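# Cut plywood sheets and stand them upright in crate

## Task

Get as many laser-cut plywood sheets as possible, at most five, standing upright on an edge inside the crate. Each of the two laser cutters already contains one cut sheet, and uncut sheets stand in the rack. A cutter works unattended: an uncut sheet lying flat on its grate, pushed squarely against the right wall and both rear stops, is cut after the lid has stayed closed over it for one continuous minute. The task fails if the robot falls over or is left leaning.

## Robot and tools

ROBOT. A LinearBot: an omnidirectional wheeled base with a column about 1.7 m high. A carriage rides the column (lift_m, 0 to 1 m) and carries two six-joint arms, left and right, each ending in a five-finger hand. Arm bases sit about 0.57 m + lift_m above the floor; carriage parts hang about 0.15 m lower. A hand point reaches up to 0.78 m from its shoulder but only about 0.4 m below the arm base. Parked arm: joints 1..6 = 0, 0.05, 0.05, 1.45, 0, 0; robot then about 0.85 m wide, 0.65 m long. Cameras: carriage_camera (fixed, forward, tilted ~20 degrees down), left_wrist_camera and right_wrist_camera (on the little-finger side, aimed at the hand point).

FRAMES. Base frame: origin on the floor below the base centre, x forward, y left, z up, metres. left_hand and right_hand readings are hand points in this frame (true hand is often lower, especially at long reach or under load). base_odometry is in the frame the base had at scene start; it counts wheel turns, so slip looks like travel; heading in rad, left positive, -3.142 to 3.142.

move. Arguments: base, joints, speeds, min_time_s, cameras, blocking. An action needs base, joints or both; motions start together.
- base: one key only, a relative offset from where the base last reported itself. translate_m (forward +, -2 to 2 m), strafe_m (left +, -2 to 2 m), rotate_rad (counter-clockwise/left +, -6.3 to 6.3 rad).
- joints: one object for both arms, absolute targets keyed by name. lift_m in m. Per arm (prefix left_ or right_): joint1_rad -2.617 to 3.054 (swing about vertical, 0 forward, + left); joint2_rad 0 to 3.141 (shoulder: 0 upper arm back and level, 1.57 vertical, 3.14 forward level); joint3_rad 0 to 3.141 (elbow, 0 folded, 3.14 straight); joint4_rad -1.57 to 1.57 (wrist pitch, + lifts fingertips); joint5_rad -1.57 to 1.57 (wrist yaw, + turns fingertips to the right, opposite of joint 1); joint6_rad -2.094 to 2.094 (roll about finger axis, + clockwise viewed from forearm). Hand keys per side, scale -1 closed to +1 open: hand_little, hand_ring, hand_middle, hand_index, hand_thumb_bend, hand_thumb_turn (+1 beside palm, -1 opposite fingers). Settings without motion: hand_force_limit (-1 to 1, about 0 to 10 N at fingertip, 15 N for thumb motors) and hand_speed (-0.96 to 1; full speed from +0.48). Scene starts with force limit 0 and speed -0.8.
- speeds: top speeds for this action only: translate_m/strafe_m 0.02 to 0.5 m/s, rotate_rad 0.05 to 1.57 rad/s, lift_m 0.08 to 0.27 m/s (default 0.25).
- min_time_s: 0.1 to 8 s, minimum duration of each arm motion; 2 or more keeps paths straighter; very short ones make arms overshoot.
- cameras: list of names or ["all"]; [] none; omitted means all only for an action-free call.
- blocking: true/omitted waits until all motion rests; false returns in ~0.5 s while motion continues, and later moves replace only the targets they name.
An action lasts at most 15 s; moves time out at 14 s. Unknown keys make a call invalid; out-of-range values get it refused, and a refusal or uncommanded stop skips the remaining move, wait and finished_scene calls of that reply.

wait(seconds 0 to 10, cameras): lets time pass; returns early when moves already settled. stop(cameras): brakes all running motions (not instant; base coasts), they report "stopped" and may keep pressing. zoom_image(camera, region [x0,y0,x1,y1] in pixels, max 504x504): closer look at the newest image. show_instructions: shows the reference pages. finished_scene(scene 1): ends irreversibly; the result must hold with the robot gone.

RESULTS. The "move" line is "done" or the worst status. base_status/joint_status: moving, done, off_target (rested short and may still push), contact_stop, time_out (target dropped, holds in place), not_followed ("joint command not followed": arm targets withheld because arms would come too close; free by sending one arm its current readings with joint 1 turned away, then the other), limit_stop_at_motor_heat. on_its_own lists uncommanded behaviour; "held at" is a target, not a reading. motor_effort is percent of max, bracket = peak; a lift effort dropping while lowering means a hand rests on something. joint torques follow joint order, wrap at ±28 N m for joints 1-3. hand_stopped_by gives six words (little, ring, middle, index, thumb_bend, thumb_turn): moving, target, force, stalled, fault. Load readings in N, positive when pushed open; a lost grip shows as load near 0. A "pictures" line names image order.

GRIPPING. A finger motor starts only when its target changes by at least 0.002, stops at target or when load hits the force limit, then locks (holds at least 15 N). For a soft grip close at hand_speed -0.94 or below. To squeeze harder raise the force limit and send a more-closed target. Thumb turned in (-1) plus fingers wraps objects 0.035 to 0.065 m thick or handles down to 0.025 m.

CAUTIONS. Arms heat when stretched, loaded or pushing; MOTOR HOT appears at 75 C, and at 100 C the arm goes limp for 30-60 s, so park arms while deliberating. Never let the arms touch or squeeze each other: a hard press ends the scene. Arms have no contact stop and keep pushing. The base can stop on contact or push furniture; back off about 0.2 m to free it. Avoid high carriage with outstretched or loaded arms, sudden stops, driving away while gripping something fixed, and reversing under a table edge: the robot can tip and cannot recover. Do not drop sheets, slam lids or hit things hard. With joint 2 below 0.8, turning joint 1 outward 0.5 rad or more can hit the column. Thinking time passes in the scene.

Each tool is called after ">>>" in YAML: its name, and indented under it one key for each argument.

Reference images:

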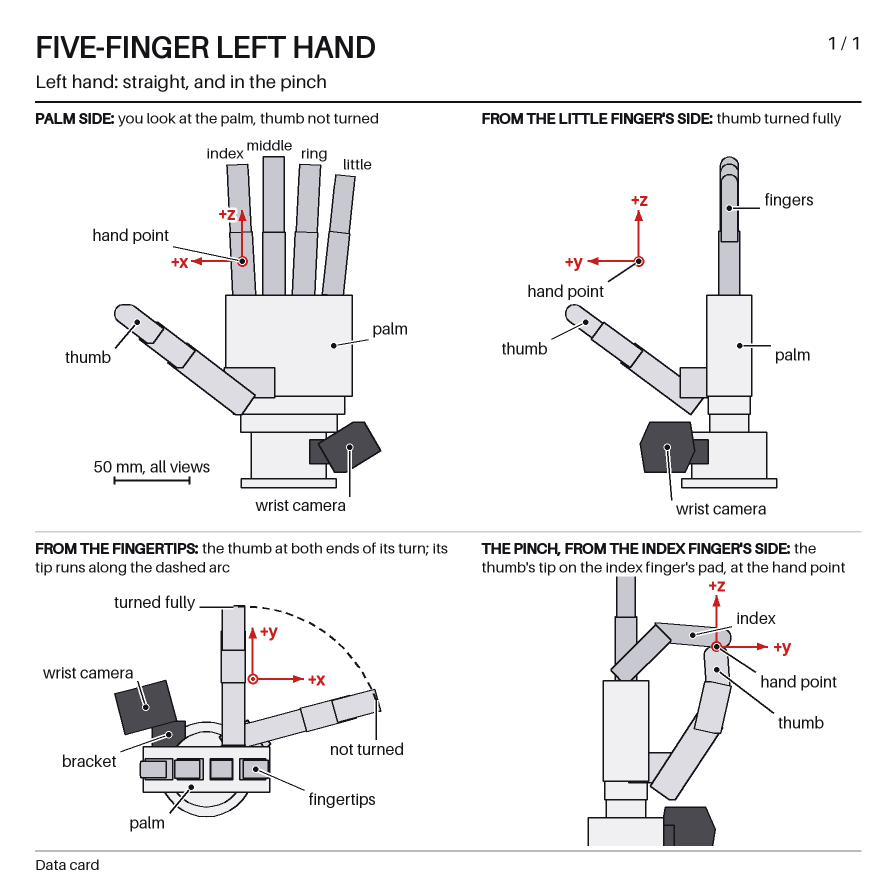

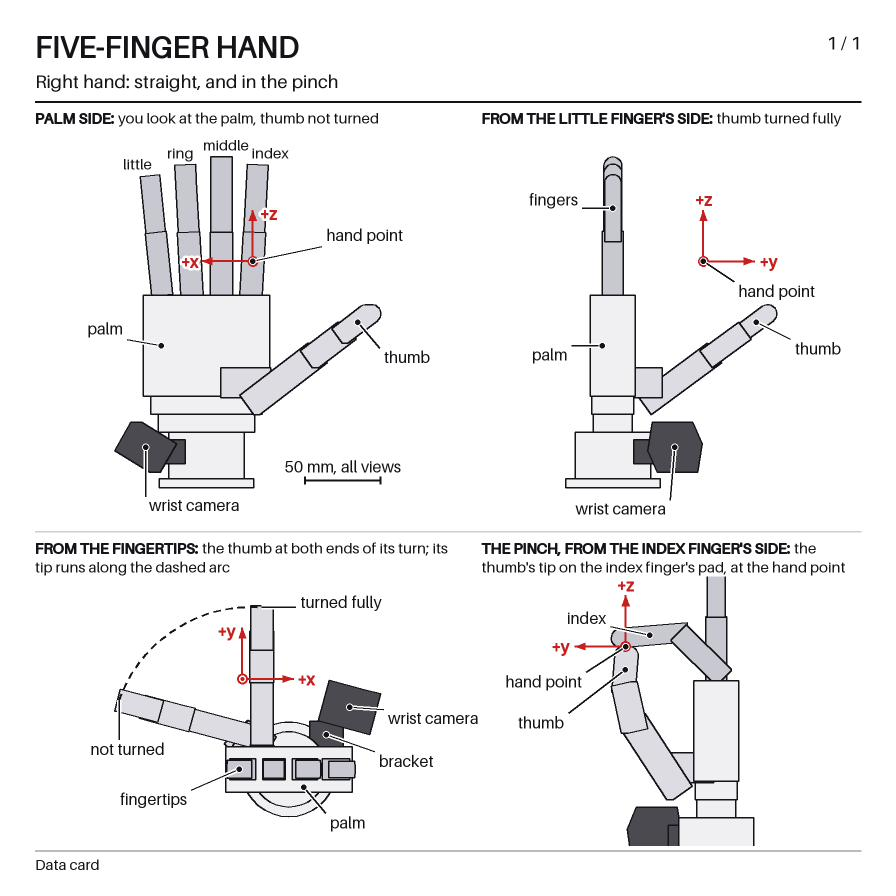

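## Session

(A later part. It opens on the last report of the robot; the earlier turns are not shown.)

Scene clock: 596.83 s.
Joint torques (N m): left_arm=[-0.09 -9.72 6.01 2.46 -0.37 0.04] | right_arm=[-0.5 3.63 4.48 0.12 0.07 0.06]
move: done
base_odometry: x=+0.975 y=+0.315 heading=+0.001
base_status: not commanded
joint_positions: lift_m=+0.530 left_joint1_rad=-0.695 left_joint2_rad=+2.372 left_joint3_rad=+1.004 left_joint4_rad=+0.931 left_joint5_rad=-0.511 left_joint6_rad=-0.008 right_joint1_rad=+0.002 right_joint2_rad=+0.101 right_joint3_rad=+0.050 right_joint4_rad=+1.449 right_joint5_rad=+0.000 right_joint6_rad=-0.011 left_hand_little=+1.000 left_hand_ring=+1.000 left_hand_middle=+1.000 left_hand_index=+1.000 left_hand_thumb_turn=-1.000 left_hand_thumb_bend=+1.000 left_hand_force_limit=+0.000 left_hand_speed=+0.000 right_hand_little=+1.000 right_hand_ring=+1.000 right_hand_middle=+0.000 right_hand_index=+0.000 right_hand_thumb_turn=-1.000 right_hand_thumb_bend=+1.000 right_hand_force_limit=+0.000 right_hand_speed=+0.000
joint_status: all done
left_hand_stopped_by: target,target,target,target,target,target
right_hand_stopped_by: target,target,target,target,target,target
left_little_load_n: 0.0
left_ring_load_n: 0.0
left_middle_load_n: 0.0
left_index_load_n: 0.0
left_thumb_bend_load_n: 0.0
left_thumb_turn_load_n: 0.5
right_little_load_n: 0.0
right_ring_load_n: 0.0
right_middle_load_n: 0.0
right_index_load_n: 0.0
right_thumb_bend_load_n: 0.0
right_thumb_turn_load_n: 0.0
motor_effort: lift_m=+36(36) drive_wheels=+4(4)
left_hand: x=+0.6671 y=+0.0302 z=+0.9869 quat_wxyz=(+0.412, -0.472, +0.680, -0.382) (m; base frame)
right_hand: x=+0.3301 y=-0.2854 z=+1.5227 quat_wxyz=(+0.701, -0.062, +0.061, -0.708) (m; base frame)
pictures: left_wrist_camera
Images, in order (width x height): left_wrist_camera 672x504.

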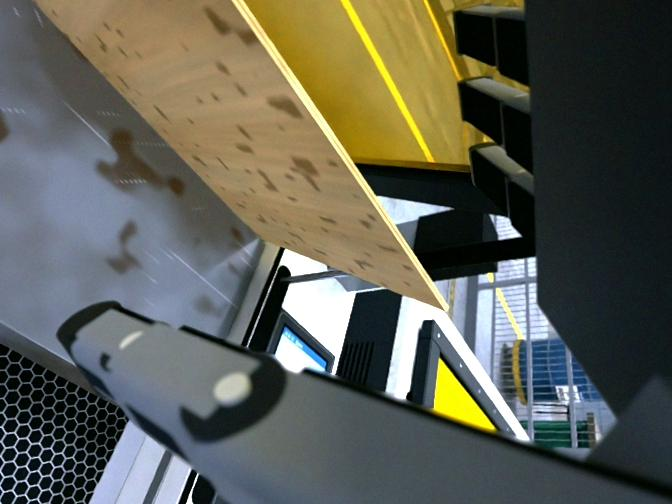

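>>> move:
  joints: {"left_joint1_rad": -0.77, "left_joint5_rad": -0.76, "left_joint4_rad": 1.468, "lift_m": 0.40}
  base: {"translate_m": -0.01}
  speeds: {"translate_m": 0.02, "lift_m": 0.08}
  min_time_s: 1.7
  cameras: ["carriage_camera", "left_wrist_camera"]

>>> zoom_image:
  camera: "carriage_camera"
  region: [220, 220, 440, 440]

Scene clock: 607.47 s.
Joint torques (N m): left_arm=[-0.21 -9.77 5.6 2.41 -0.2 0.03] | right_arm=[-0.51 3.62 4.48 0.12 0.07 0.06]
move: done
base_odometry: x=+0.965 y=+0.315 heading=+0.001
base_status: done
joint_positions: lift_m=+0.400 left_joint1_rad=-0.765 left_joint2_rad=+2.372 left_joint3_rad=+1.009 left_joint4_rad=+1.447 left_joint5_rad=-0.750 left_joint6_rad=-0.008 right_joint1_rad=+0.002 right_joint2_rad=+0.101 right_joint3_rad=+0.050 right_joint4_rad=+1.449 right_joint5_rad=+0.000 right_joint6_rad=-0.011 left_hand_little=+1.000 left_hand_ring=+1.000 left_hand_middle=+1.000 left_hand_index=+1.000 left_hand_thumb_turn=-1.000 left_hand_thumb_bend=+1.000 left_hand_force_limit=+0.000 left_hand_speed=+0.000 right_hand_little=+1.000 right_hand_ring=+1.000 right_hand_middle=+0.000 right_hand_index=+0.000 right_hand_thumb_turn=-1.000 right_hand_thumb_bend=+1.000 right_hand_force_limit=+0.000 right_hand_speed=+0.000
joint_status: all done
left_hand_stopped_by: target,target,target,target,target,target
right_hand_stopped_by: target,target,target,target,target,target
left_little_load_n: 0.0
left_ring_load_n: 0.0
left_middle_load_n: 0.0
left_index_load_n: 0.0
left_thumb_bend_load_n: 0.0
left_thumb_turn_load_n: 0.0
right_little_load_n: 0.0
right_ring_load_n: 0.0
right_middle_load_n: 0.0
right_index_load_n: 0.0
right_thumb_bend_load_n: 0.0
right_thumb_turn_load_n: 0.0
motor_effort: lift_m=+29(31) drive_wheels=+3(7)
left_hand: x=+0.6992 y=+0.0063 z=+0.9818 quat_wxyz=(+0.494, -0.497, +0.472, -0.535) (m; base frame)
right_hand: x=+0.3301 y=-0.2854 z=+1.3933 quat_wxyz=(+0.701, -0.062, +0.061, -0.708) (m; base frame)
pictures: carriage_camera, left_wrist_camera
Images, in order (width x height): carriage_camera 672x504, left_wrist_camera 672x504.

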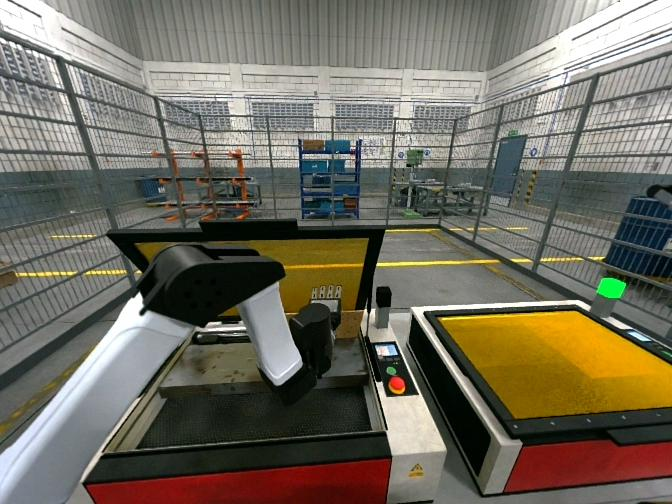

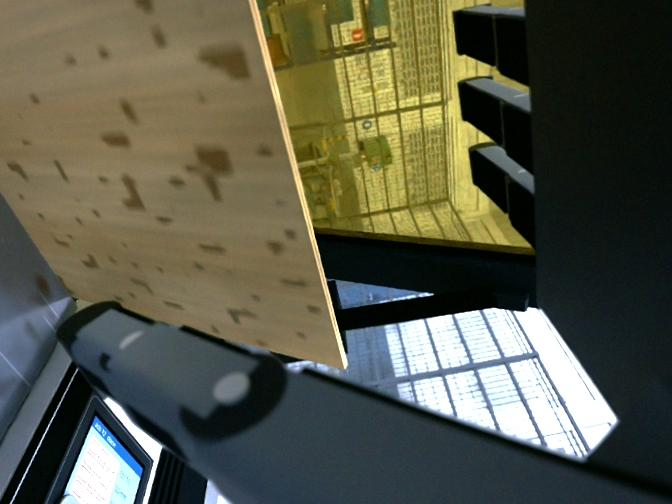

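Scaled by 2.291 from the camera's 672x504 image, which has a finer 960x720 frame.

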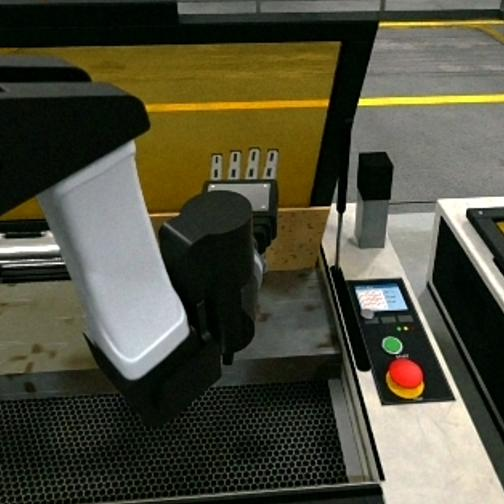

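>>> move:
  base: {"translate_m": -0.125}
  speeds: {"translate_m": 0.1}

>>> move:
  joints: {"left_joint1_rad": -0.564, "left_joint2_rad": 2.492, "left_joint3_rad": 1.454, "left_joint4_rad": 1.488, "left_joint5_rad": -0.53, "left_joint6_rad": 0, "lift_m": 0.27}
  min_time_s: 1.5
  cameras: ["carriage_camera", "left_wrist_camera"]

>>> zoom_image:
  camera: "carriage_camera"
  region: [220, 200, 440, 420]

Scene clock: 635.50 s.
Joint torques (N m): left_arm=[0.1 -9.87 5.59 2.41 -0.18 0.03] | right_arm=[-0.5 3.59 4.49 0.11 0.07 0.06]
move: done
base_odometry: x=+0.840 y=+0.315 heading=+0.001
base_status: done
joint_positions: lift_m=+0.400 left_joint1_rad=-0.768 left_joint2_rad=+2.372 left_joint3_rad=+1.009 left_joint4_rad=+1.450 left_joint5_rad=-0.752 left_joint6_rad=-0.008 right_joint1_rad=+0.002 right_joint2_rad=+0.101 right_joint3_rad=+0.050 right_joint4_rad=+1.449 right_joint5_rad=+0.000 right_joint6_rad=-0.011 left_hand_little=+1.000 left_hand_ring=+1.000 left_hand_middle=+1.000 left_hand_index=+1.000 left_hand_thumb_turn=-1.000 left_hand_thumb_bend=+1.000 left_hand_force_limit=+0.000 left_hand_speed=+0.000 right_hand_little=+1.000 right_hand_ring=+1.000 right_hand_middle=+0.000 right_hand_index=+0.000 right_hand_thumb_turn=-1.000 right_hand_thumb_bend=+1.000 right_hand_force_limit=+0.000 right_hand_speed=+0.000
joint_status: not commanded
left_hand_stopped_by: target,target,target,target,target,target
right_hand_stopped_by: target,target,target,target,target,target
left_little_load_n: 0.0
left_ring_load_n: 0.0
left_middle_load_n: 0.0
left_index_load_n: 0.0
left_thumb_bend_load_n: 0.0
left_thumb_turn_load_n: 0.0
right_little_load_n: 0.0
right_ring_load_n: 0.0
right_middle_load_n: 0.0
right_index_load_n: 0.0
right_thumb_bend_load_n: 0.0
right_thumb_turn_load_n: 0.0
motor_effort: lift_m=+29(30) drive_wheels=+0(8)
left_hand: x=+0.6985 y=+0.0053 z=+0.9826 quat_wxyz=(+0.494, -0.497, +0.471, -0.536) (m; base frame)
right_hand: x=+0.3300 y=-0.2854 z=+1.3934 quat_wxyz=(+0.701, -0.061, +0.061, -0.708) (m; base frame)
pictures: none

Scene clock: 637.30 s.
Joint torques (N m): left_arm=[0.61 -9.47 7.6 2.28 0.11 0.02] | right_arm=[-0.5 3.64 4.48 0.11 0.07 0.06]
move: done
base_odometry: x=+0.840 y=+0.315 heading=+0.001
base_status: not commanded
joint_positions: lift_m=+0.270 left_joint1_rad=-0.568 left_joint2_rad=+2.474 left_joint3_rad=+1.427 left_joint4_rad=+1.469 left_joint5_rad=-0.541 left_joint6_rad=-0.008 right_joint1_rad=+0.002 right_joint2_rad=+0.101 right_joint3_rad=+0.050 right_joint4_rad=+1.449 right_joint5_rad=+0.000 right_joint6_rad=-0.011 left_hand_little=+1.000 left_hand_ring=+1.000 left_hand_middle=+1.000 left_hand_index=+1.000 left_hand_thumb_turn=-1.000 left_hand_thumb_bend=+1.000 left_hand_force_limit=+0.000 left_hand_speed=+0.000 right_hand_little=+1.000 right_hand_ring=+1.000 right_hand_middle=+0.000 right_hand_index=+0.000 right_hand_thumb_turn=-1.000 right_hand_thumb_bend=+1.000 right_hand_force_limit=+0.000 right_hand_speed=+0.000
joint_status: all done
left_hand_stopped_by: target,target,target,target,target,target
right_hand_stopped_by: target,target,target,target,target,target
left_little_load_n: 0.0
left_ring_load_n: 0.0
left_middle_load_n: 0.0
left_index_load_n: 0.0
left_thumb_bend_load_n: 0.0
left_thumb_turn_load_n: 0.0
right_little_load_n: 0.0
right_ring_load_n: 0.0
right_middle_load_n: 0.0
right_index_load_n: 0.0
right_thumb_bend_load_n: 0.0
right_thumb_turn_load_n: 0.0
motor_effort: lift_m=+30(30) drive_wheels=+1(2)
left_hand: x=+0.8153 y=+0.0220 z=+0.9675 quat_wxyz=(+0.513, -0.450, +0.349, -0.642) (m; base frame)
right_hand: x=+0.3300 y=-0.2854 z=+1.2634 quat_wxyz=(+0.701, -0.061, +0.061, -0.708) (m; base frame)
pictures: carriage_camera, left_wrist_camera
Images, in order (width x height): carriage_camera 672x504, left_wrist_camera 672x504.

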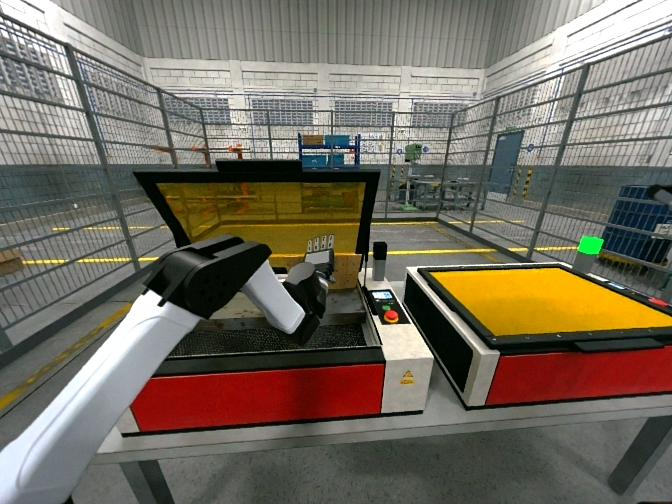

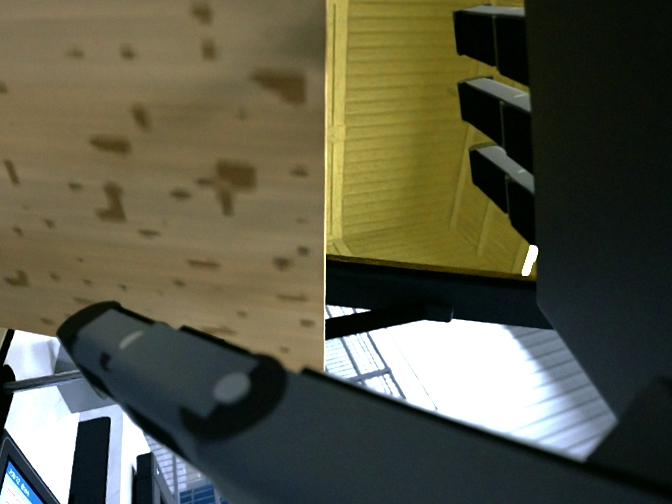

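Scaled by 2.291 from the camera's 672x504 image, which has a finer 960x720 frame.

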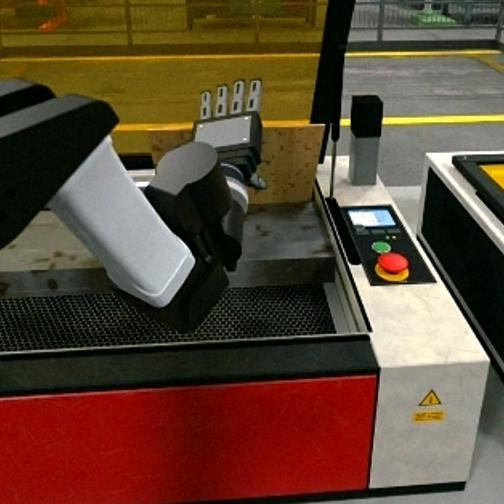

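>>> move:
  base: {"translate_m": 0.045}
  joints: {"lift_m": 0.257}
  speeds: {"translate_m": 0.05}
  cameras: ["carriage_camera", "left_wrist_camera"]

>>> zoom_image:
  camera: "carriage_camera"
  region: [220, 200, 440, 420]

Scene clock: 653.33 s.
Joint torques (N m): left_arm=[0.42 -10.36 7.15 2.15 0.11 0.02] | right_arm=[-0.5 3.63 4.48 0.11 0.07 0.06]
move: done
base_odometry: x=+0.885 y=+0.315 heading=+0.001
base_status: done
joint_positions: lift_m=+0.257 left_joint1_rad=-0.566 left_joint2_rad=+2.485 left_joint3_rad=+1.432 left_joint4_rad=+1.480 left_joint5_rad=-0.538 left_joint6_rad=-0.008 right_joint1_rad=+0.002 right_joint2_rad=+0.101 right_joint3_rad=+0.050 right_joint4_rad=+1.449 right_joint5_rad=+0.000 right_joint6_rad=-0.011 left_hand_little=+1.000 left_hand_ring=+1.000 left_hand_middle=+1.000 left_hand_index=+1.000 left_hand_thumb_turn=-1.000 left_hand_thumb_bend=+1.000 left_hand_force_limit=+0.000 left_hand_speed=+0.000 right_hand_little=+1.000 right_hand_ring=+1.000 right_hand_middle=+0.000 right_hand_index=+0.000 right_hand_thumb_turn=-1.000 right_hand_thumb_bend=+1.000 right_hand_force_limit=+0.000 right_hand_speed=+0.000
joint_status: all done
left_hand_stopped_by: target,target,target,target,target,target
right_hand_stopped_by: target,target,target,target,target,target
left_little_load_n: 0.0
left_ring_load_n: 0.0
left_middle_load_n: 0.0
left_index_load_n: 0.0
left_thumb_bend_load_n: 0.0
left_thumb_turn_load_n: 0.0
right_little_load_n: 0.0
right_ring_load_n: 0.0
right_middle_load_n: 0.0
right_index_load_n: 0.0
right_thumb_bend_load_n: 0.0
right_thumb_turn_load_n: 0.0
motor_effort: lift_m=+30(30) drive_wheels=+4(8)
left_hand: x=+0.8162 y=+0.0226 z=+0.9522 quat_wxyz=(+0.514, -0.449, +0.348, -0.643) (m; base frame)
right_hand: x=+0.3300 y=-0.2854 z=+1.2503 quat_wxyz=(+0.701, -0.061, +0.061, -0.708) (m; base frame)
pictures: carriage_camera, left_wrist_camera
Images, in order (width x height): carriage_camera 672x504, left_wrist_camera 672x504.

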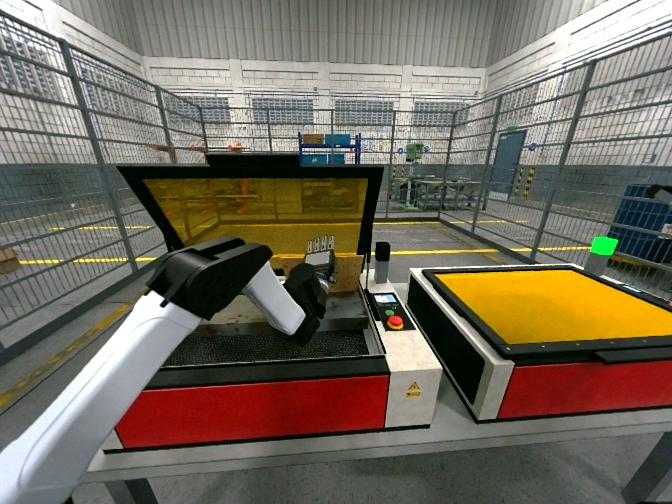

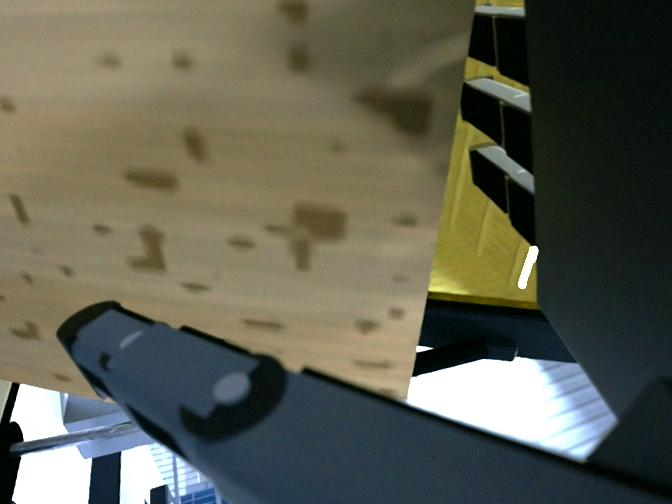

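Scaled by 2.291 from the camera's 672x504 image, which has a finer 960x720 frame.

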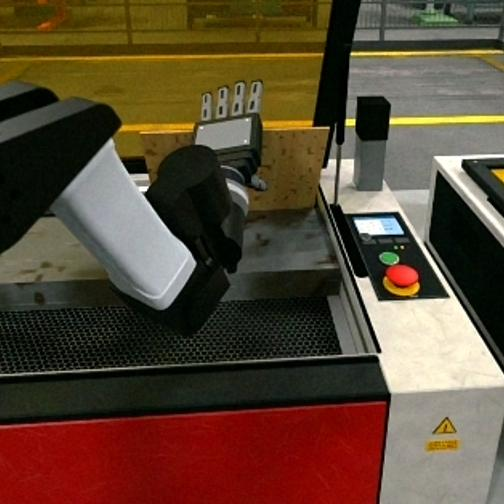

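>>> move:
  joints: {"lift_m": 0.271}
  cameras: ["left_wrist_camera"]

>>> move:
  joints: {"left_hand_speed": -0.6, "left_hand_index": 0.0, "left_hand_middle": 0.0}
  cameras: ["left_wrist_camera"]

>>> move:
  joints: {"left_hand_thumb_bend": 0.0}
  cameras: ["left_wrist_camera"]

Scene clock: 661.97 s.
Joint torques (N m): left_arm=[0.34 -10.7 6.67 2.07 0.11 0.02] | right_arm=[-0.51 3.63 4.49 0.11 0.07 0.06]
move: done
base_odometry: x=+0.885 y=+0.315 heading=+0.001
base_status: not commanded
joint_positions: lift_m=+0.271 left_joint1_rad=-0.566 left_joint2_rad=+2.488 left_joint3_rad=+1.437 left_joint4_rad=+1.486 left_joint5_rad=-0.538 left_joint6_rad=-0.008 right_joint1_rad=+0.002 right_joint2_rad=+0.101 right_joint3_rad=+0.050 right_joint4_rad=+1.450 right_joint5_rad=+0.000 right_joint6_rad=-0.011 left_hand_little=+1.000 left_hand_ring=+1.000 left_hand_middle=+1.000 left_hand_index=+1.000 left_hand_thumb_turn=-1.000 left_hand_thumb_bend=+1.000 left_hand_force_limit=+0.000 left_hand_speed=+0.000 right_hand_little=+1.000 right_hand_ring=+1.000 right_hand_middle=+0.000 right_hand_index=+0.000 right_hand_thumb_turn=-1.000 right_hand_thumb_bend=+1.000 right_hand_force_limit=+0.000 right_hand_speed=+0.000
joint_status: all done
left_hand_stopped_by: target,target,target,target,target,target
right_hand_stopped_by: target,target,target,target,target,target
left_little_load_n: 0.0
left_ring_load_n: 0.0
left_middle_load_n: 0.0
left_index_load_n: 0.0
left_thumb_bend_load_n: 0.0
left_thumb_turn_load_n: 0.0
right_little_load_n: 0.0
right_ring_load_n: 0.0
right_middle_load_n: 0.0
right_index_load_n: 0.0
right_thumb_bend_load_n: 0.0
right_thumb_turn_load_n: 0.0
motor_effort: lift_m=+36(44) drive_wheels=+4(4)
left_hand: x=+0.8166 y=+0.0224 z=+0.9673 quat_wxyz=(+0.514, -0.448, +0.345, -0.645) (m; base frame)
right_hand: x=+0.3299 y=-0.2854 z=+1.2638 quat_wxyz=(+0.701, -0.061, +0.061, -0.708) (m; base frame)
pictures: left_wrist_camera
Images, in order (width x height): left_wrist_camera 672x504.

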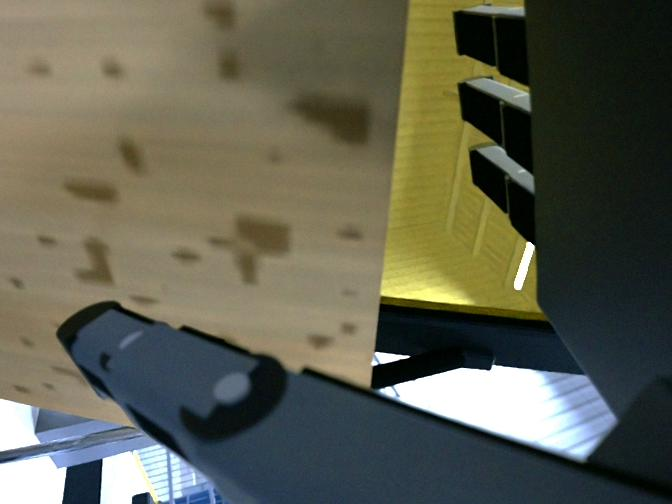

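Scene clock: 663.37 s.
Joint torques (N m): left_arm=[0.42 -10.74 6.69 2.07 0.11 0.02] | right_arm=[-0.5 3.63 4.48 0.11 0.07 0.06]
move: done
base_odometry: x=+0.885 y=+0.315 heading=+0.001
base_status: not commanded
joint_positions: lift_m=+0.271 left_joint1_rad=-0.566 left_joint2_rad=+2.488 left_joint3_rad=+1.437 left_joint4_rad=+1.486 left_joint5_rad=-0.538 left_joint6_rad=-0.008 right_joint1_rad=+0.002 right_joint2_rad=+0.101 right_joint3_rad=+0.050 right_joint4_rad=+1.450 right_joint5_rad=+0.000 right_joint6_rad=-0.011 left_hand_little=+1.000 left_hand_ring=+1.000 left_hand_middle=+0.000 left_hand_index=+0.000 left_hand_thumb_turn=-1.000 left_hand_thumb_bend=+1.000 left_hand_force_limit=+0.000 left_hand_speed=-0.600 right_hand_little=+1.000 right_hand_ring=+1.000 right_hand_middle=+0.000 right_hand_index=+0.000 right_hand_thumb_turn=-1.000 right_hand_thumb_bend=+1.000 right_hand_force_limit=+0.000 right_hand_speed=+0.000
joint_status: all done
left_hand_stopped_by: target,target,target,target,target,target
right_hand_stopped_by: target,target,target,target,target,target
left_little_load_n: 0.0
left_ring_load_n: 0.0
left_middle_load_n: 0.0
left_index_load_n: 0.0
left_thumb_bend_load_n: 0.0
left_thumb_turn_load_n: 0.0
right_little_load_n: 0.0
right_ring_load_n: 0.0
right_middle_load_n: 0.0
right_index_load_n: 0.0
right_thumb_bend_load_n: 0.0
right_thumb_turn_load_n: 0.0
motor_effort: lift_m=+36(36) drive_wheels=+4(4)
left_hand: x=+0.8166 y=+0.0224 z=+0.9673 quat_wxyz=(+0.514, -0.448, +0.345, -0.645) (m; base frame)
right_hand: x=+0.3299 y=-0.2854 z=+1.2638 quat_wxyz=(+0.701, -0.061, +0.061, -0.708) (m; base frame)
pictures: left_wrist_camera
Images, in order (width x height): left_wrist_camera 672x504.

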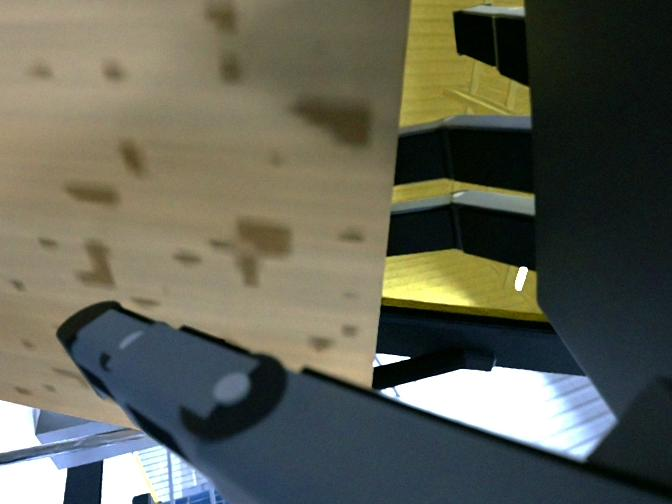

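Scene clock: 665.60 s.
Joint torques (N m): left_arm=[0.42 -10.76 6.72 2.08 0.11 0.02] | right_arm=[-0.51 3.63 4.46 0.11 0.07 0.06]
move: done
base_odometry: x=+0.885 y=+0.315 heading=+0.001
base_status: not commanded
joint_positions: lift_m=+0.271 left_joint1_rad=-0.566 left_joint2_rad=+2.488 left_joint3_rad=+1.437 left_joint4_rad=+1.486 left_joint5_rad=-0.538 left_joint6_rad=-0.008 right_joint1_rad=+0.002 right_joint2_rad=+0.101 right_joint3_rad=+0.050 right_joint4_rad=+1.450 right_joint5_rad=+0.000 right_joint6_rad=-0.011 left_hand_little=+1.000 left_hand_ring=+1.000 left_hand_middle=+0.000 left_hand_index=+0.000 left_hand_thumb_turn=-1.000 left_hand_thumb_bend=+0.000 left_hand_force_limit=+0.000 left_hand_speed=-0.600 right_hand_little=+1.000 right_hand_ring=+1.000 right_hand_middle=+0.000 right_hand_index=+0.000 right_hand_thumb_turn=-1.000 right_hand_thumb_bend=+1.000 right_hand_force_limit=+0.000 right_hand_speed=+0.000
joint_status: all done
left_hand_stopped_by: target,target,target,target,target,target
right_hand_stopped_by: target,target,target,target,target,target
left_little_load_n: 0.0
left_ring_load_n: 0.0
left_middle_load_n: -0.5
left_index_load_n: 0.0
left_thumb_bend_load_n: 0.0
left_thumb_turn_load_n: 0.0
right_little_load_n: 0.0
right_ring_load_n: 0.0
right_middle_load_n: 0.0
right_index_load_n: 0.0
right_thumb_bend_load_n: 0.0
right_thumb_turn_load_n: 0.0
motor_effort: lift_m=+36(36) drive_wheels=+4(4)
left_hand: x=+0.8166 y=+0.0223 z=+0.9673 quat_wxyz=(+0.514, -0.448, +0.345, -0.646) (m; base frame)
right_hand: x=+0.3299 y=-0.2854 z=+1.2638 quat_wxyz=(+0.701, -0.061, +0.061, -0.708) (m; base frame)
pictures: left_wrist_camera
Images, in order (width x height): left_wrist_camera 672x504.

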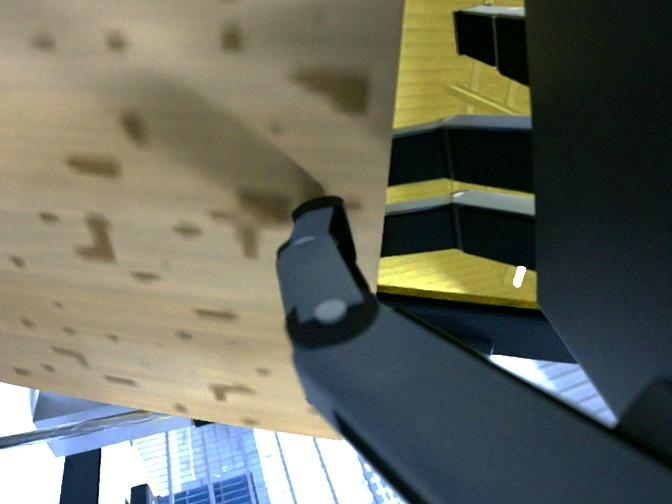

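>>> move:
  joints: {"left_hand_force_limit": 0.2, "left_hand_speed": -0.85, "left_hand_index": -0.6, "left_hand_middle": -0.6}
  cameras: ["left_wrist_camera"]

Scene clock: 669.40 s.
Joint torques (N m): left_arm=[0.42 -10.74 6.71 2.07 0.11 0.02] | right_arm=[-0.5 3.63 4.48 0.11 0.07 0.06]
move: off_target
base_odometry: x=+0.885 y=+0.315 heading=+0.001
base_status: not commanded
joint_positions: lift_m=+0.271 left_joint1_rad=-0.566 left_joint2_rad=+2.488 left_joint3_rad=+1.437 left_joint4_rad=+1.486 left_joint5_rad=-0.538 left_joint6_rad=-0.008 right_joint1_rad=+0.002 right_joint2_rad=+0.101 right_joint3_rad=+0.050 right_joint4_rad=+1.450 right_joint5_rad=+0.000 right_joint6_rad=-0.011 left_hand_little=+1.000 left_hand_ring=+1.000 left_hand_middle=-0.163 left_hand_index=-0.149 left_hand_thumb_turn=-1.000 left_hand_thumb_bend=+0.001 left_hand_force_limit=+0.200 left_hand_speed=-0.850 right_hand_little=+1.000 right_hand_ring=+1.000 right_hand_middle=+0.000 right_hand_index=+0.000 right_hand_thumb_turn=-1.000 right_hand_thumb_bend=+1.000 right_hand_force_limit=+0.000 right_hand_speed=+0.000
joint_status: left_hand_middle off_target (ended at -0.163, target -0.600); left_hand_index off_target (ended at -0.149, target -0.600); the others done
left_hand_stopped_by: target,target,force,force,target,target
right_hand_stopped_by: target,target,target,target,target,target
left_little_load_n: 0.0
left_ring_load_n: 0.0
left_middle_load_n: 9.0
left_index_load_n: 5.0
left_thumb_bend_load_n: 1.5
left_thumb_turn_load_n: 0.0
right_little_load_n: 0.0
right_ring_load_n: 0.0
right_middle_load_n: 0.0
right_index_load_n: 0.0
right_thumb_bend_load_n: 0.0
right_thumb_turn_load_n: 0.0
motor_effort: lift_m=+36(36) drive_wheels=+4(4)
left_hand: x=+0.8166 y=+0.0223 z=+0.9673 quat_wxyz=(+0.514, -0.448, +0.345, -0.646) (m; base frame)
right_hand: x=+0.3299 y=-0.2854 z=+1.2638 quat_wxyz=(+0.701, -0.061, +0.061, -0.708) (m; base frame)
pictures: left_wrist_camera
Images, in order (width x height): left_wrist_camera 672x504.

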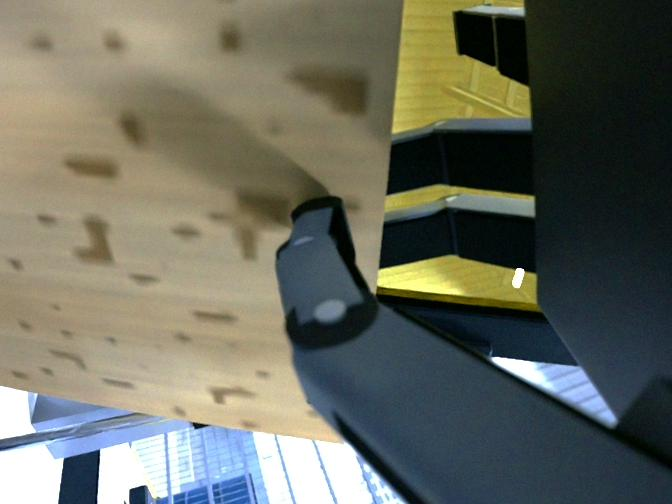

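>>> move:
  joints: {"lift_m": 0.33}
  base: {"translate_m": -0.03}
  speeds: {"lift_m": 0.08, "translate_m": 0.04}
  cameras: ["left_wrist_camera", "carriage_camera"]

Scene clock: 672.47 s.
Joint torques (N m): left_arm=[0.16 -10.81 6.72 2.14 0.11 0.01] | right_arm=[-0.54 3.64 4.42 0.1 0.06 0.06]
move: done
base_odometry: x=+0.855 y=+0.315 heading=+0.001
base_status: done
joint_positions: lift_m=+0.330 left_joint1_rad=-0.562 left_joint2_rad=+2.489 left_joint3_rad=+1.437 left_joint4_rad=+1.480 left_joint5_rad=-0.538 left_joint6_rad=-0.007 right_joint1_rad=+0.002 right_joint2_rad=+0.101 right_joint3_rad=+0.050 right_joint4_rad=+1.449 right_joint5_rad=+0.000 right_joint6_rad=-0.011 left_hand_little=+1.000 left_hand_ring=+1.000 left_hand_middle=-0.163 left_hand_index=-0.149 left_hand_thumb_turn=-1.000 left_hand_thumb_bend=+0.000 left_hand_force_limit=+0.200 left_hand_speed=-0.850 right_hand_little=+1.000 right_hand_ring=+1.000 right_hand_middle=+0.000 right_hand_index=+0.000 right_hand_thumb_turn=-1.000 right_hand_thumb_bend=+1.000 right_hand_force_limit=+0.000 right_hand_speed=+0.000
joint_status: all done
left_hand_stopped_by: target,target,force,force,target,target
right_hand_stopped_by: target,target,target,target,target,target
left_little_load_n: 0.0
left_ring_load_n: 0.0
left_middle_load_n: 2.0
left_index_load_n: 0.0
left_thumb_bend_load_n: 1.0
left_thumb_turn_load_n: 0.0
right_little_load_n: 0.0
right_ring_load_n: 0.0
right_middle_load_n: 0.0
right_index_load_n: 0.0
right_thumb_bend_load_n: 0.0
right_thumb_turn_load_n: 0.0
motor_effort: lift_m=+36(44) drive_wheels=+1(6)
left_hand: x=+0.8179 y=+0.0241 z=+1.0243 quat_wxyz=(+0.515, -0.449, +0.347, -0.643) (m; base frame)
right_hand: x=+0.3300 y=-0.2854 z=+1.3227 quat_wxyz=(+0.701, -0.061, +0.061, -0.708) (m; base frame)
pictures: carriage_camera, left_wrist_camera
Images, in order (width x height): carriage_camera 672x504, left_wrist_camera 672x504.

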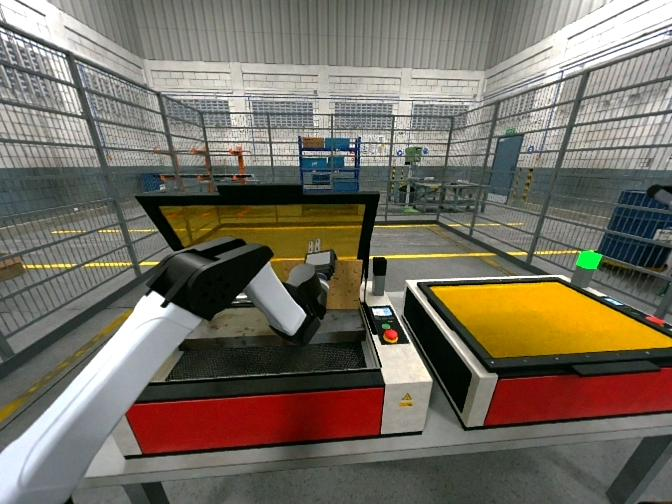

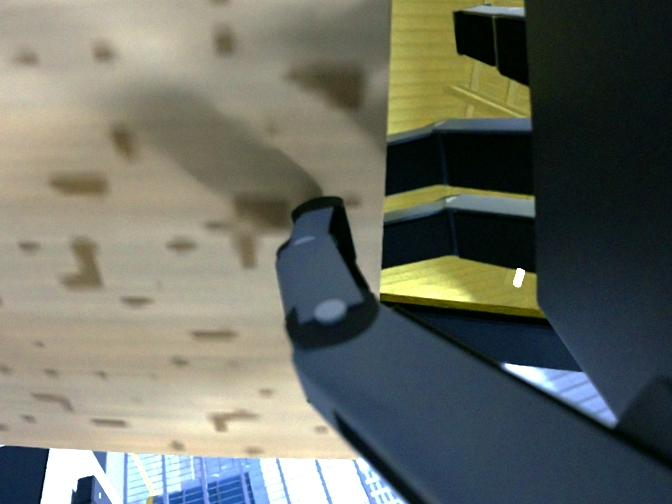

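>>> move:
  joints: {"left_hand_force_limit": 0.9, "left_hand_speed": -0.85, "left_hand_index": -0.5, "left_hand_middle": -0.5}

>>> move:
  joints: {"lift_m": 0.43}
  base: {"translate_m": -0.05}
  speeds: {"lift_m": 0.08, "translate_m": 0.04}
  cameras: ["left_wrist_camera", "carriage_camera"]

>>> zoom_image:
  camera: "carriage_camera"
  region: [220, 200, 440, 420]

Scene clock: 677.80 s.
Joint torques (N m): left_arm=[0.14 -10.81 6.71 2.05 0.11 0] | right_arm=[-0.5 3.64 4.46 0.11 0.07 0.06]
move: off_target
base_odometry: x=+0.855 y=+0.315 heading=+0.001
base_status: not commanded
joint_positions: lift_m=+0.330 left_joint1_rad=-0.562 left_joint2_rad=+2.489 left_joint3_rad=+1.437 left_joint4_rad=+1.487 left_joint5_rad=-0.538 left_joint6_rad=-0.007 right_joint1_rad=+0.002 right_joint2_rad=+0.101 right_joint3_rad=+0.050 right_joint4_rad=+1.449 right_joint5_rad=+0.000 right_joint6_rad=-0.011 left_hand_little=+1.000 left_hand_ring=+1.000 left_hand_middle=-0.184 left_hand_index=-0.195 left_hand_thumb_turn=-1.000 left_hand_thumb_bend=+0.001 left_hand_force_limit=+0.900 left_hand_speed=-0.850 right_hand_little=+1.000 right_hand_ring=+1.000 right_hand_middle=+0.000 right_hand_index=+0.000 right_hand_thumb_turn=-1.000 right_hand_thumb_bend=+1.000 right_hand_force_limit=+0.000 right_hand_speed=+0.000
joint_status: left_hand_middle off_target (ended at -0.184, target -0.500); left_hand_index off_target (ended at -0.195, target -0.500); the others done
left_hand_stopped_by: target,target,force,force,target,target
right_hand_stopped_by: target,target,target,target,target,target
left_little_load_n: 0.0
left_ring_load_n: 0.0
left_middle_load_n: 9.5
left_index_load_n: 10.0
left_thumb_bend_load_n: 2.0
left_thumb_turn_load_n: -1.5
right_little_load_n: 0.0
right_ring_load_n: 0.0
right_middle_load_n: 0.0
right_index_load_n: 0.0
right_thumb_bend_load_n: 0.5
right_thumb_turn_load_n: 0.0
motor_effort: lift_m=+36(36) drive_wheels=+0(0)
left_hand: x=+0.8176 y=+0.0243 z=+1.0261 quat_wxyz=(+0.515, -0.448, +0.344, -0.645) (m; base frame)
right_hand: x=+0.3300 y=-0.2854 z=+1.3227 quat_wxyz=(+0.701, -0.061, +0.061, -0.708) (m; base frame)
pictures: none

Scene clock: 679.60 s.
Joint torques (N m): left_arm=[0.23 -10.91 6.82 2.41 0.1 -0.01] | right_arm=[-0.5 3.64 4.48 0.12 0.07 0.06]
move: done
base_odometry: x=+0.805 y=+0.315 heading=+0.001
base_status: done
joint_positions: lift_m=+0.430 left_joint1_rad=-0.562 left_joint2_rad=+2.490 left_joint3_rad=+1.437 left_joint4_rad=+1.459 left_joint5_rad=-0.538 left_joint6_rad=-0.006 right_joint1_rad=+0.002 right_joint2_rad=+0.101 right_joint3_rad=+0.050 right_joint4_rad=+1.449 right_joint5_rad=+0.000 right_joint6_rad=-0.011 left_hand_little=+1.000 left_hand_ring=+1.000 left_hand_middle=-0.184 left_hand_index=-0.195 left_hand_thumb_turn=-1.000 left_hand_thumb_bend=+0.001 left_hand_force_limit=+0.900 left_hand_speed=-0.850 right_hand_little=+1.000 right_hand_ring=+1.000 right_hand_middle=+0.000 right_hand_index=+0.000 right_hand_thumb_turn=-1.000 right_hand_thumb_bend=+1.000 right_hand_force_limit=+0.000 right_hand_speed=+0.000
joint_status: all done
left_hand_stopped_by: target,target,force,force,target,target
right_hand_stopped_by: target,target,target,target,target,target
left_little_load_n: 0.0
left_ring_load_n: -0.5
left_middle_load_n: 8.0
left_index_load_n: 10.0
left_thumb_bend_load_n: 2.0
left_thumb_turn_load_n: -1.0
right_little_load_n: 0.0
right_ring_load_n: 0.0
right_middle_load_n: 0.0
right_index_load_n: 0.0
right_thumb_bend_load_n: 0.0
right_thumb_turn_load_n: 0.0
motor_effort: lift_m=+36(43) drive_wheels=+2(11)
left_hand: x=+0.8190 y=+0.0242 z=+1.1186 quat_wxyz=(+0.515, -0.452, +0.355, -0.636) (m; base frame)
right_hand: x=+0.3300 y=-0.2854 z=+1.4228 quat_wxyz=(+0.701, -0.061, +0.061, -0.708) (m; base frame)
pictures: carriage_camera, left_wrist_camera
Images, in order (width x height): carriage_camera 672x504, left_wrist_camera 672x504.

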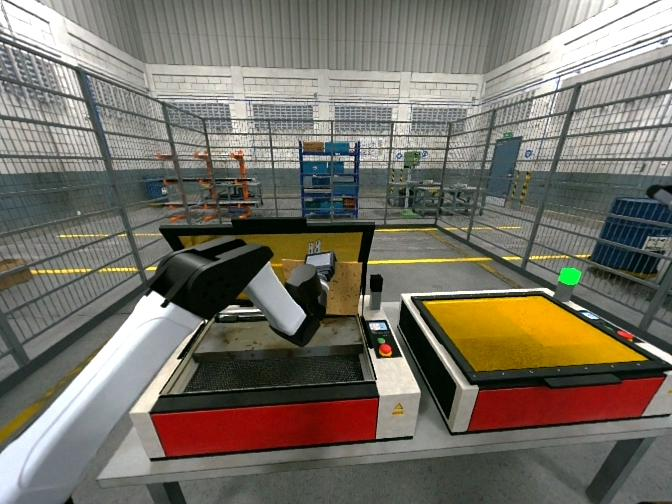

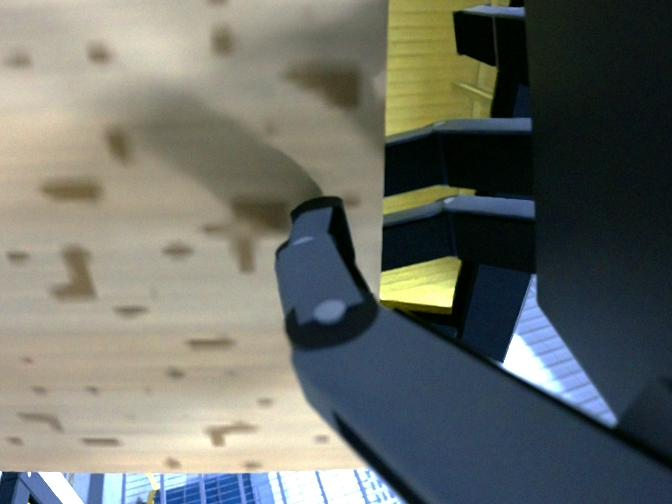

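Scaled by 2.291 from the camera's 672x504 image, which has a finer 960x720 frame.

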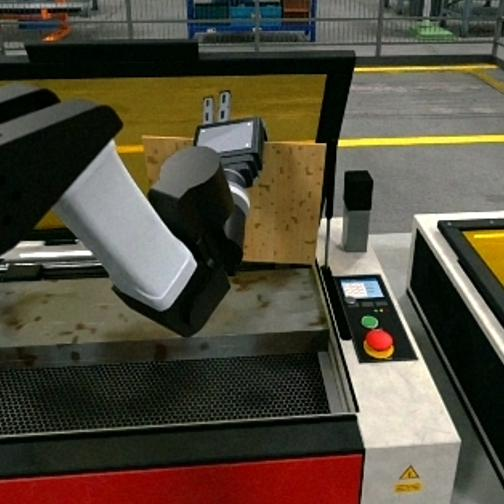

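>>> move:
  joints: {"lift_m": 0.6}
  base: {"translate_m": -0.4}
  speeds: {"lift_m": 0.12, "translate_m": 0.25}

>>> move:
  joints: {"left_joint1_rad": -0.1, "left_joint5_rad": -0.1}
  base: {"rotate_rad": 1.57}
  speeds: {"rotate_rad": 0.5}
  min_time_s: 3
  cameras: ["carriage_camera", "left_wrist_camera"]

Scene clock: 690.50 s.
Joint torques (N m): left_arm=[0.24 -11.36 6.64 2.52 0.09 -0.02] | right_arm=[-0.51 3.58 4.48 0.11 0.07 0.06]
move: done
base_odometry: x=+0.405 y=+0.315 heading=+0.001
base_status: done
joint_positions: lift_m=+0.600 left_joint1_rad=-0.563 left_joint2_rad=+2.495 left_joint3_rad=+1.437 left_joint4_rad=+1.452 left_joint5_rad=-0.538 left_joint6_rad=-0.006 right_joint1_rad=+0.002 right_joint2_rad=+0.101 right_joint3_rad=+0.050 right_joint4_rad=+1.448 right_joint5_rad=+0.000 right_joint6_rad=-0.011 left_hand_little=+1.000 left_hand_ring=+1.000 left_hand_middle=-0.184 left_hand_index=-0.195 left_hand_thumb_turn=-1.000 left_hand_thumb_bend=+0.001 left_hand_force_limit=+0.900 left_hand_speed=-0.850 right_hand_little=+1.000 right_hand_ring=+1.000 right_hand_middle=+0.000 right_hand_index=+0.000 right_hand_thumb_turn=-1.000 right_hand_thumb_bend=+1.000 right_hand_force_limit=+0.000 right_hand_speed=+0.000
joint_status: all done
left_hand_stopped_by: target,target,force,force,target,target
right_hand_stopped_by: target,target,target,target,target,target
left_little_load_n: 0.0
left_ring_load_n: 0.0
left_middle_load_n: 8.0
left_index_load_n: 10.0
left_thumb_bend_load_n: 1.5
left_thumb_turn_load_n: -1.0
right_little_load_n: 0.0
right_ring_load_n: 0.0
right_middle_load_n: -0.5
right_index_load_n: 0.0
right_thumb_bend_load_n: 0.0
right_thumb_turn_load_n: 0.0
motor_effort: lift_m=+36(44) drive_wheels=+0(11)
left_hand: x=+0.8189 y=+0.0231 z=+1.2833 quat_wxyz=(+0.515, -0.453, +0.360, -0.633) (m; base frame)
right_hand: x=+0.3303 y=-0.2854 z=+1.5926 quat_wxyz=(+0.701, -0.062, +0.061, -0.708) (m; base frame)
pictures: none

Scene clock: 694.57 s.
Joint torques (N m): left_arm=[-0.03 -11.37 6.82 2.63 0.05 -0.01] | right_arm=[-0.5 3.63 4.48 0.13 0.07 0.06]
move: done
base_odometry: x=+0.405 y=+0.315 heading=+1.571
base_status: done
joint_positions: lift_m=+0.600 left_joint1_rad=-0.095 left_joint2_rad=+2.495 left_joint3_rad=+1.437 left_joint4_rad=+1.452 left_joint5_rad=-0.113 left_joint6_rad=-0.006 right_joint1_rad=+0.002 right_joint2_rad=+0.101 right_joint3_rad=+0.050 right_joint4_rad=+1.448 right_joint5_rad=+0.000 right_joint6_rad=-0.011 left_hand_little=+1.000 left_hand_ring=+1.000 left_hand_middle=-0.184 left_hand_index=-0.195 left_hand_thumb_turn=-1.000 left_hand_thumb_bend=+0.001 left_hand_force_limit=+0.900 left_hand_speed=-0.850 right_hand_little=+1.000 right_hand_ring=+1.000 right_hand_middle=+0.000 right_hand_index=+0.000 right_hand_thumb_turn=-1.000 right_hand_thumb_bend=+1.000 right_hand_force_limit=+0.000 right_hand_speed=+0.000
joint_status: all done
left_hand_stopped_by: target,target,force,force,target,target
right_hand_stopped_by: target,target,target,target,target,target
left_little_load_n: 0.0
left_ring_load_n: 0.0
left_middle_load_n: 8.0
left_index_load_n: 10.0
left_thumb_bend_load_n: 2.0
left_thumb_turn_load_n: -1.0
right_little_load_n: 0.0
right_ring_load_n: 0.0
right_middle_load_n: 0.0
right_index_load_n: 0.0
right_thumb_bend_load_n: 0.0
right_thumb_turn_load_n: 0.0
motor_effort: lift_m=+37(37) drive_wheels=+5(9)
left_hand: x=+0.8913 y=+0.2424 z=+1.2886 quat_wxyz=(+0.580, -0.408, +0.377, -0.595) (m; base frame)
right_hand: x=+0.3303 y=-0.2854 z=+1.5926 quat_wxyz=(+0.701, -0.062, +0.061, -0.708) (m; base frame)
pictures: carriage_camera, left_wrist_camera
Images, in order (width x height): carriage_camera 672x504, left_wrist_camera 672x504.

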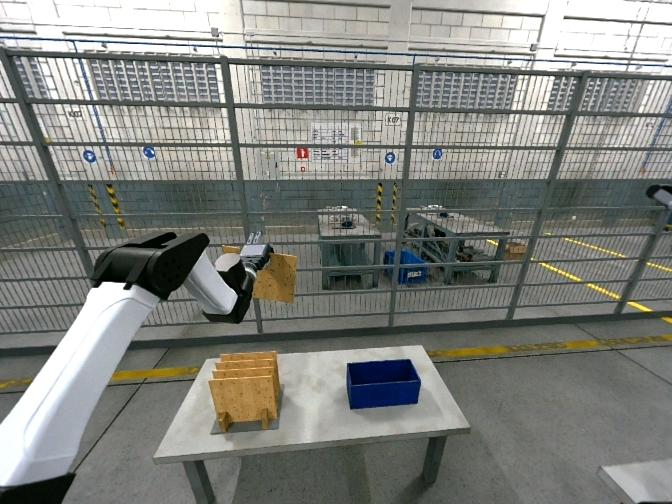

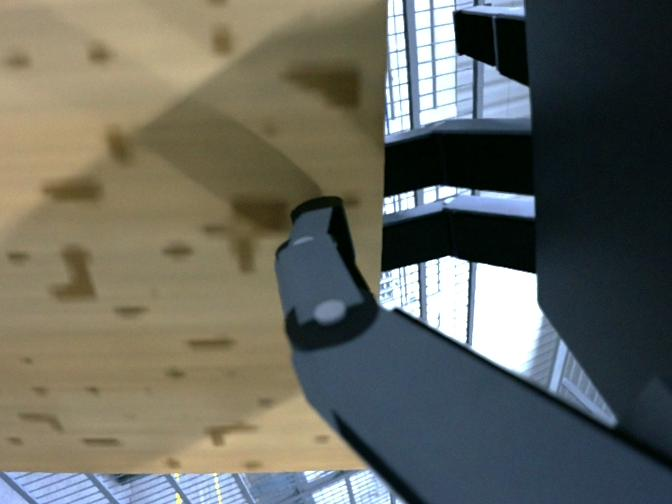

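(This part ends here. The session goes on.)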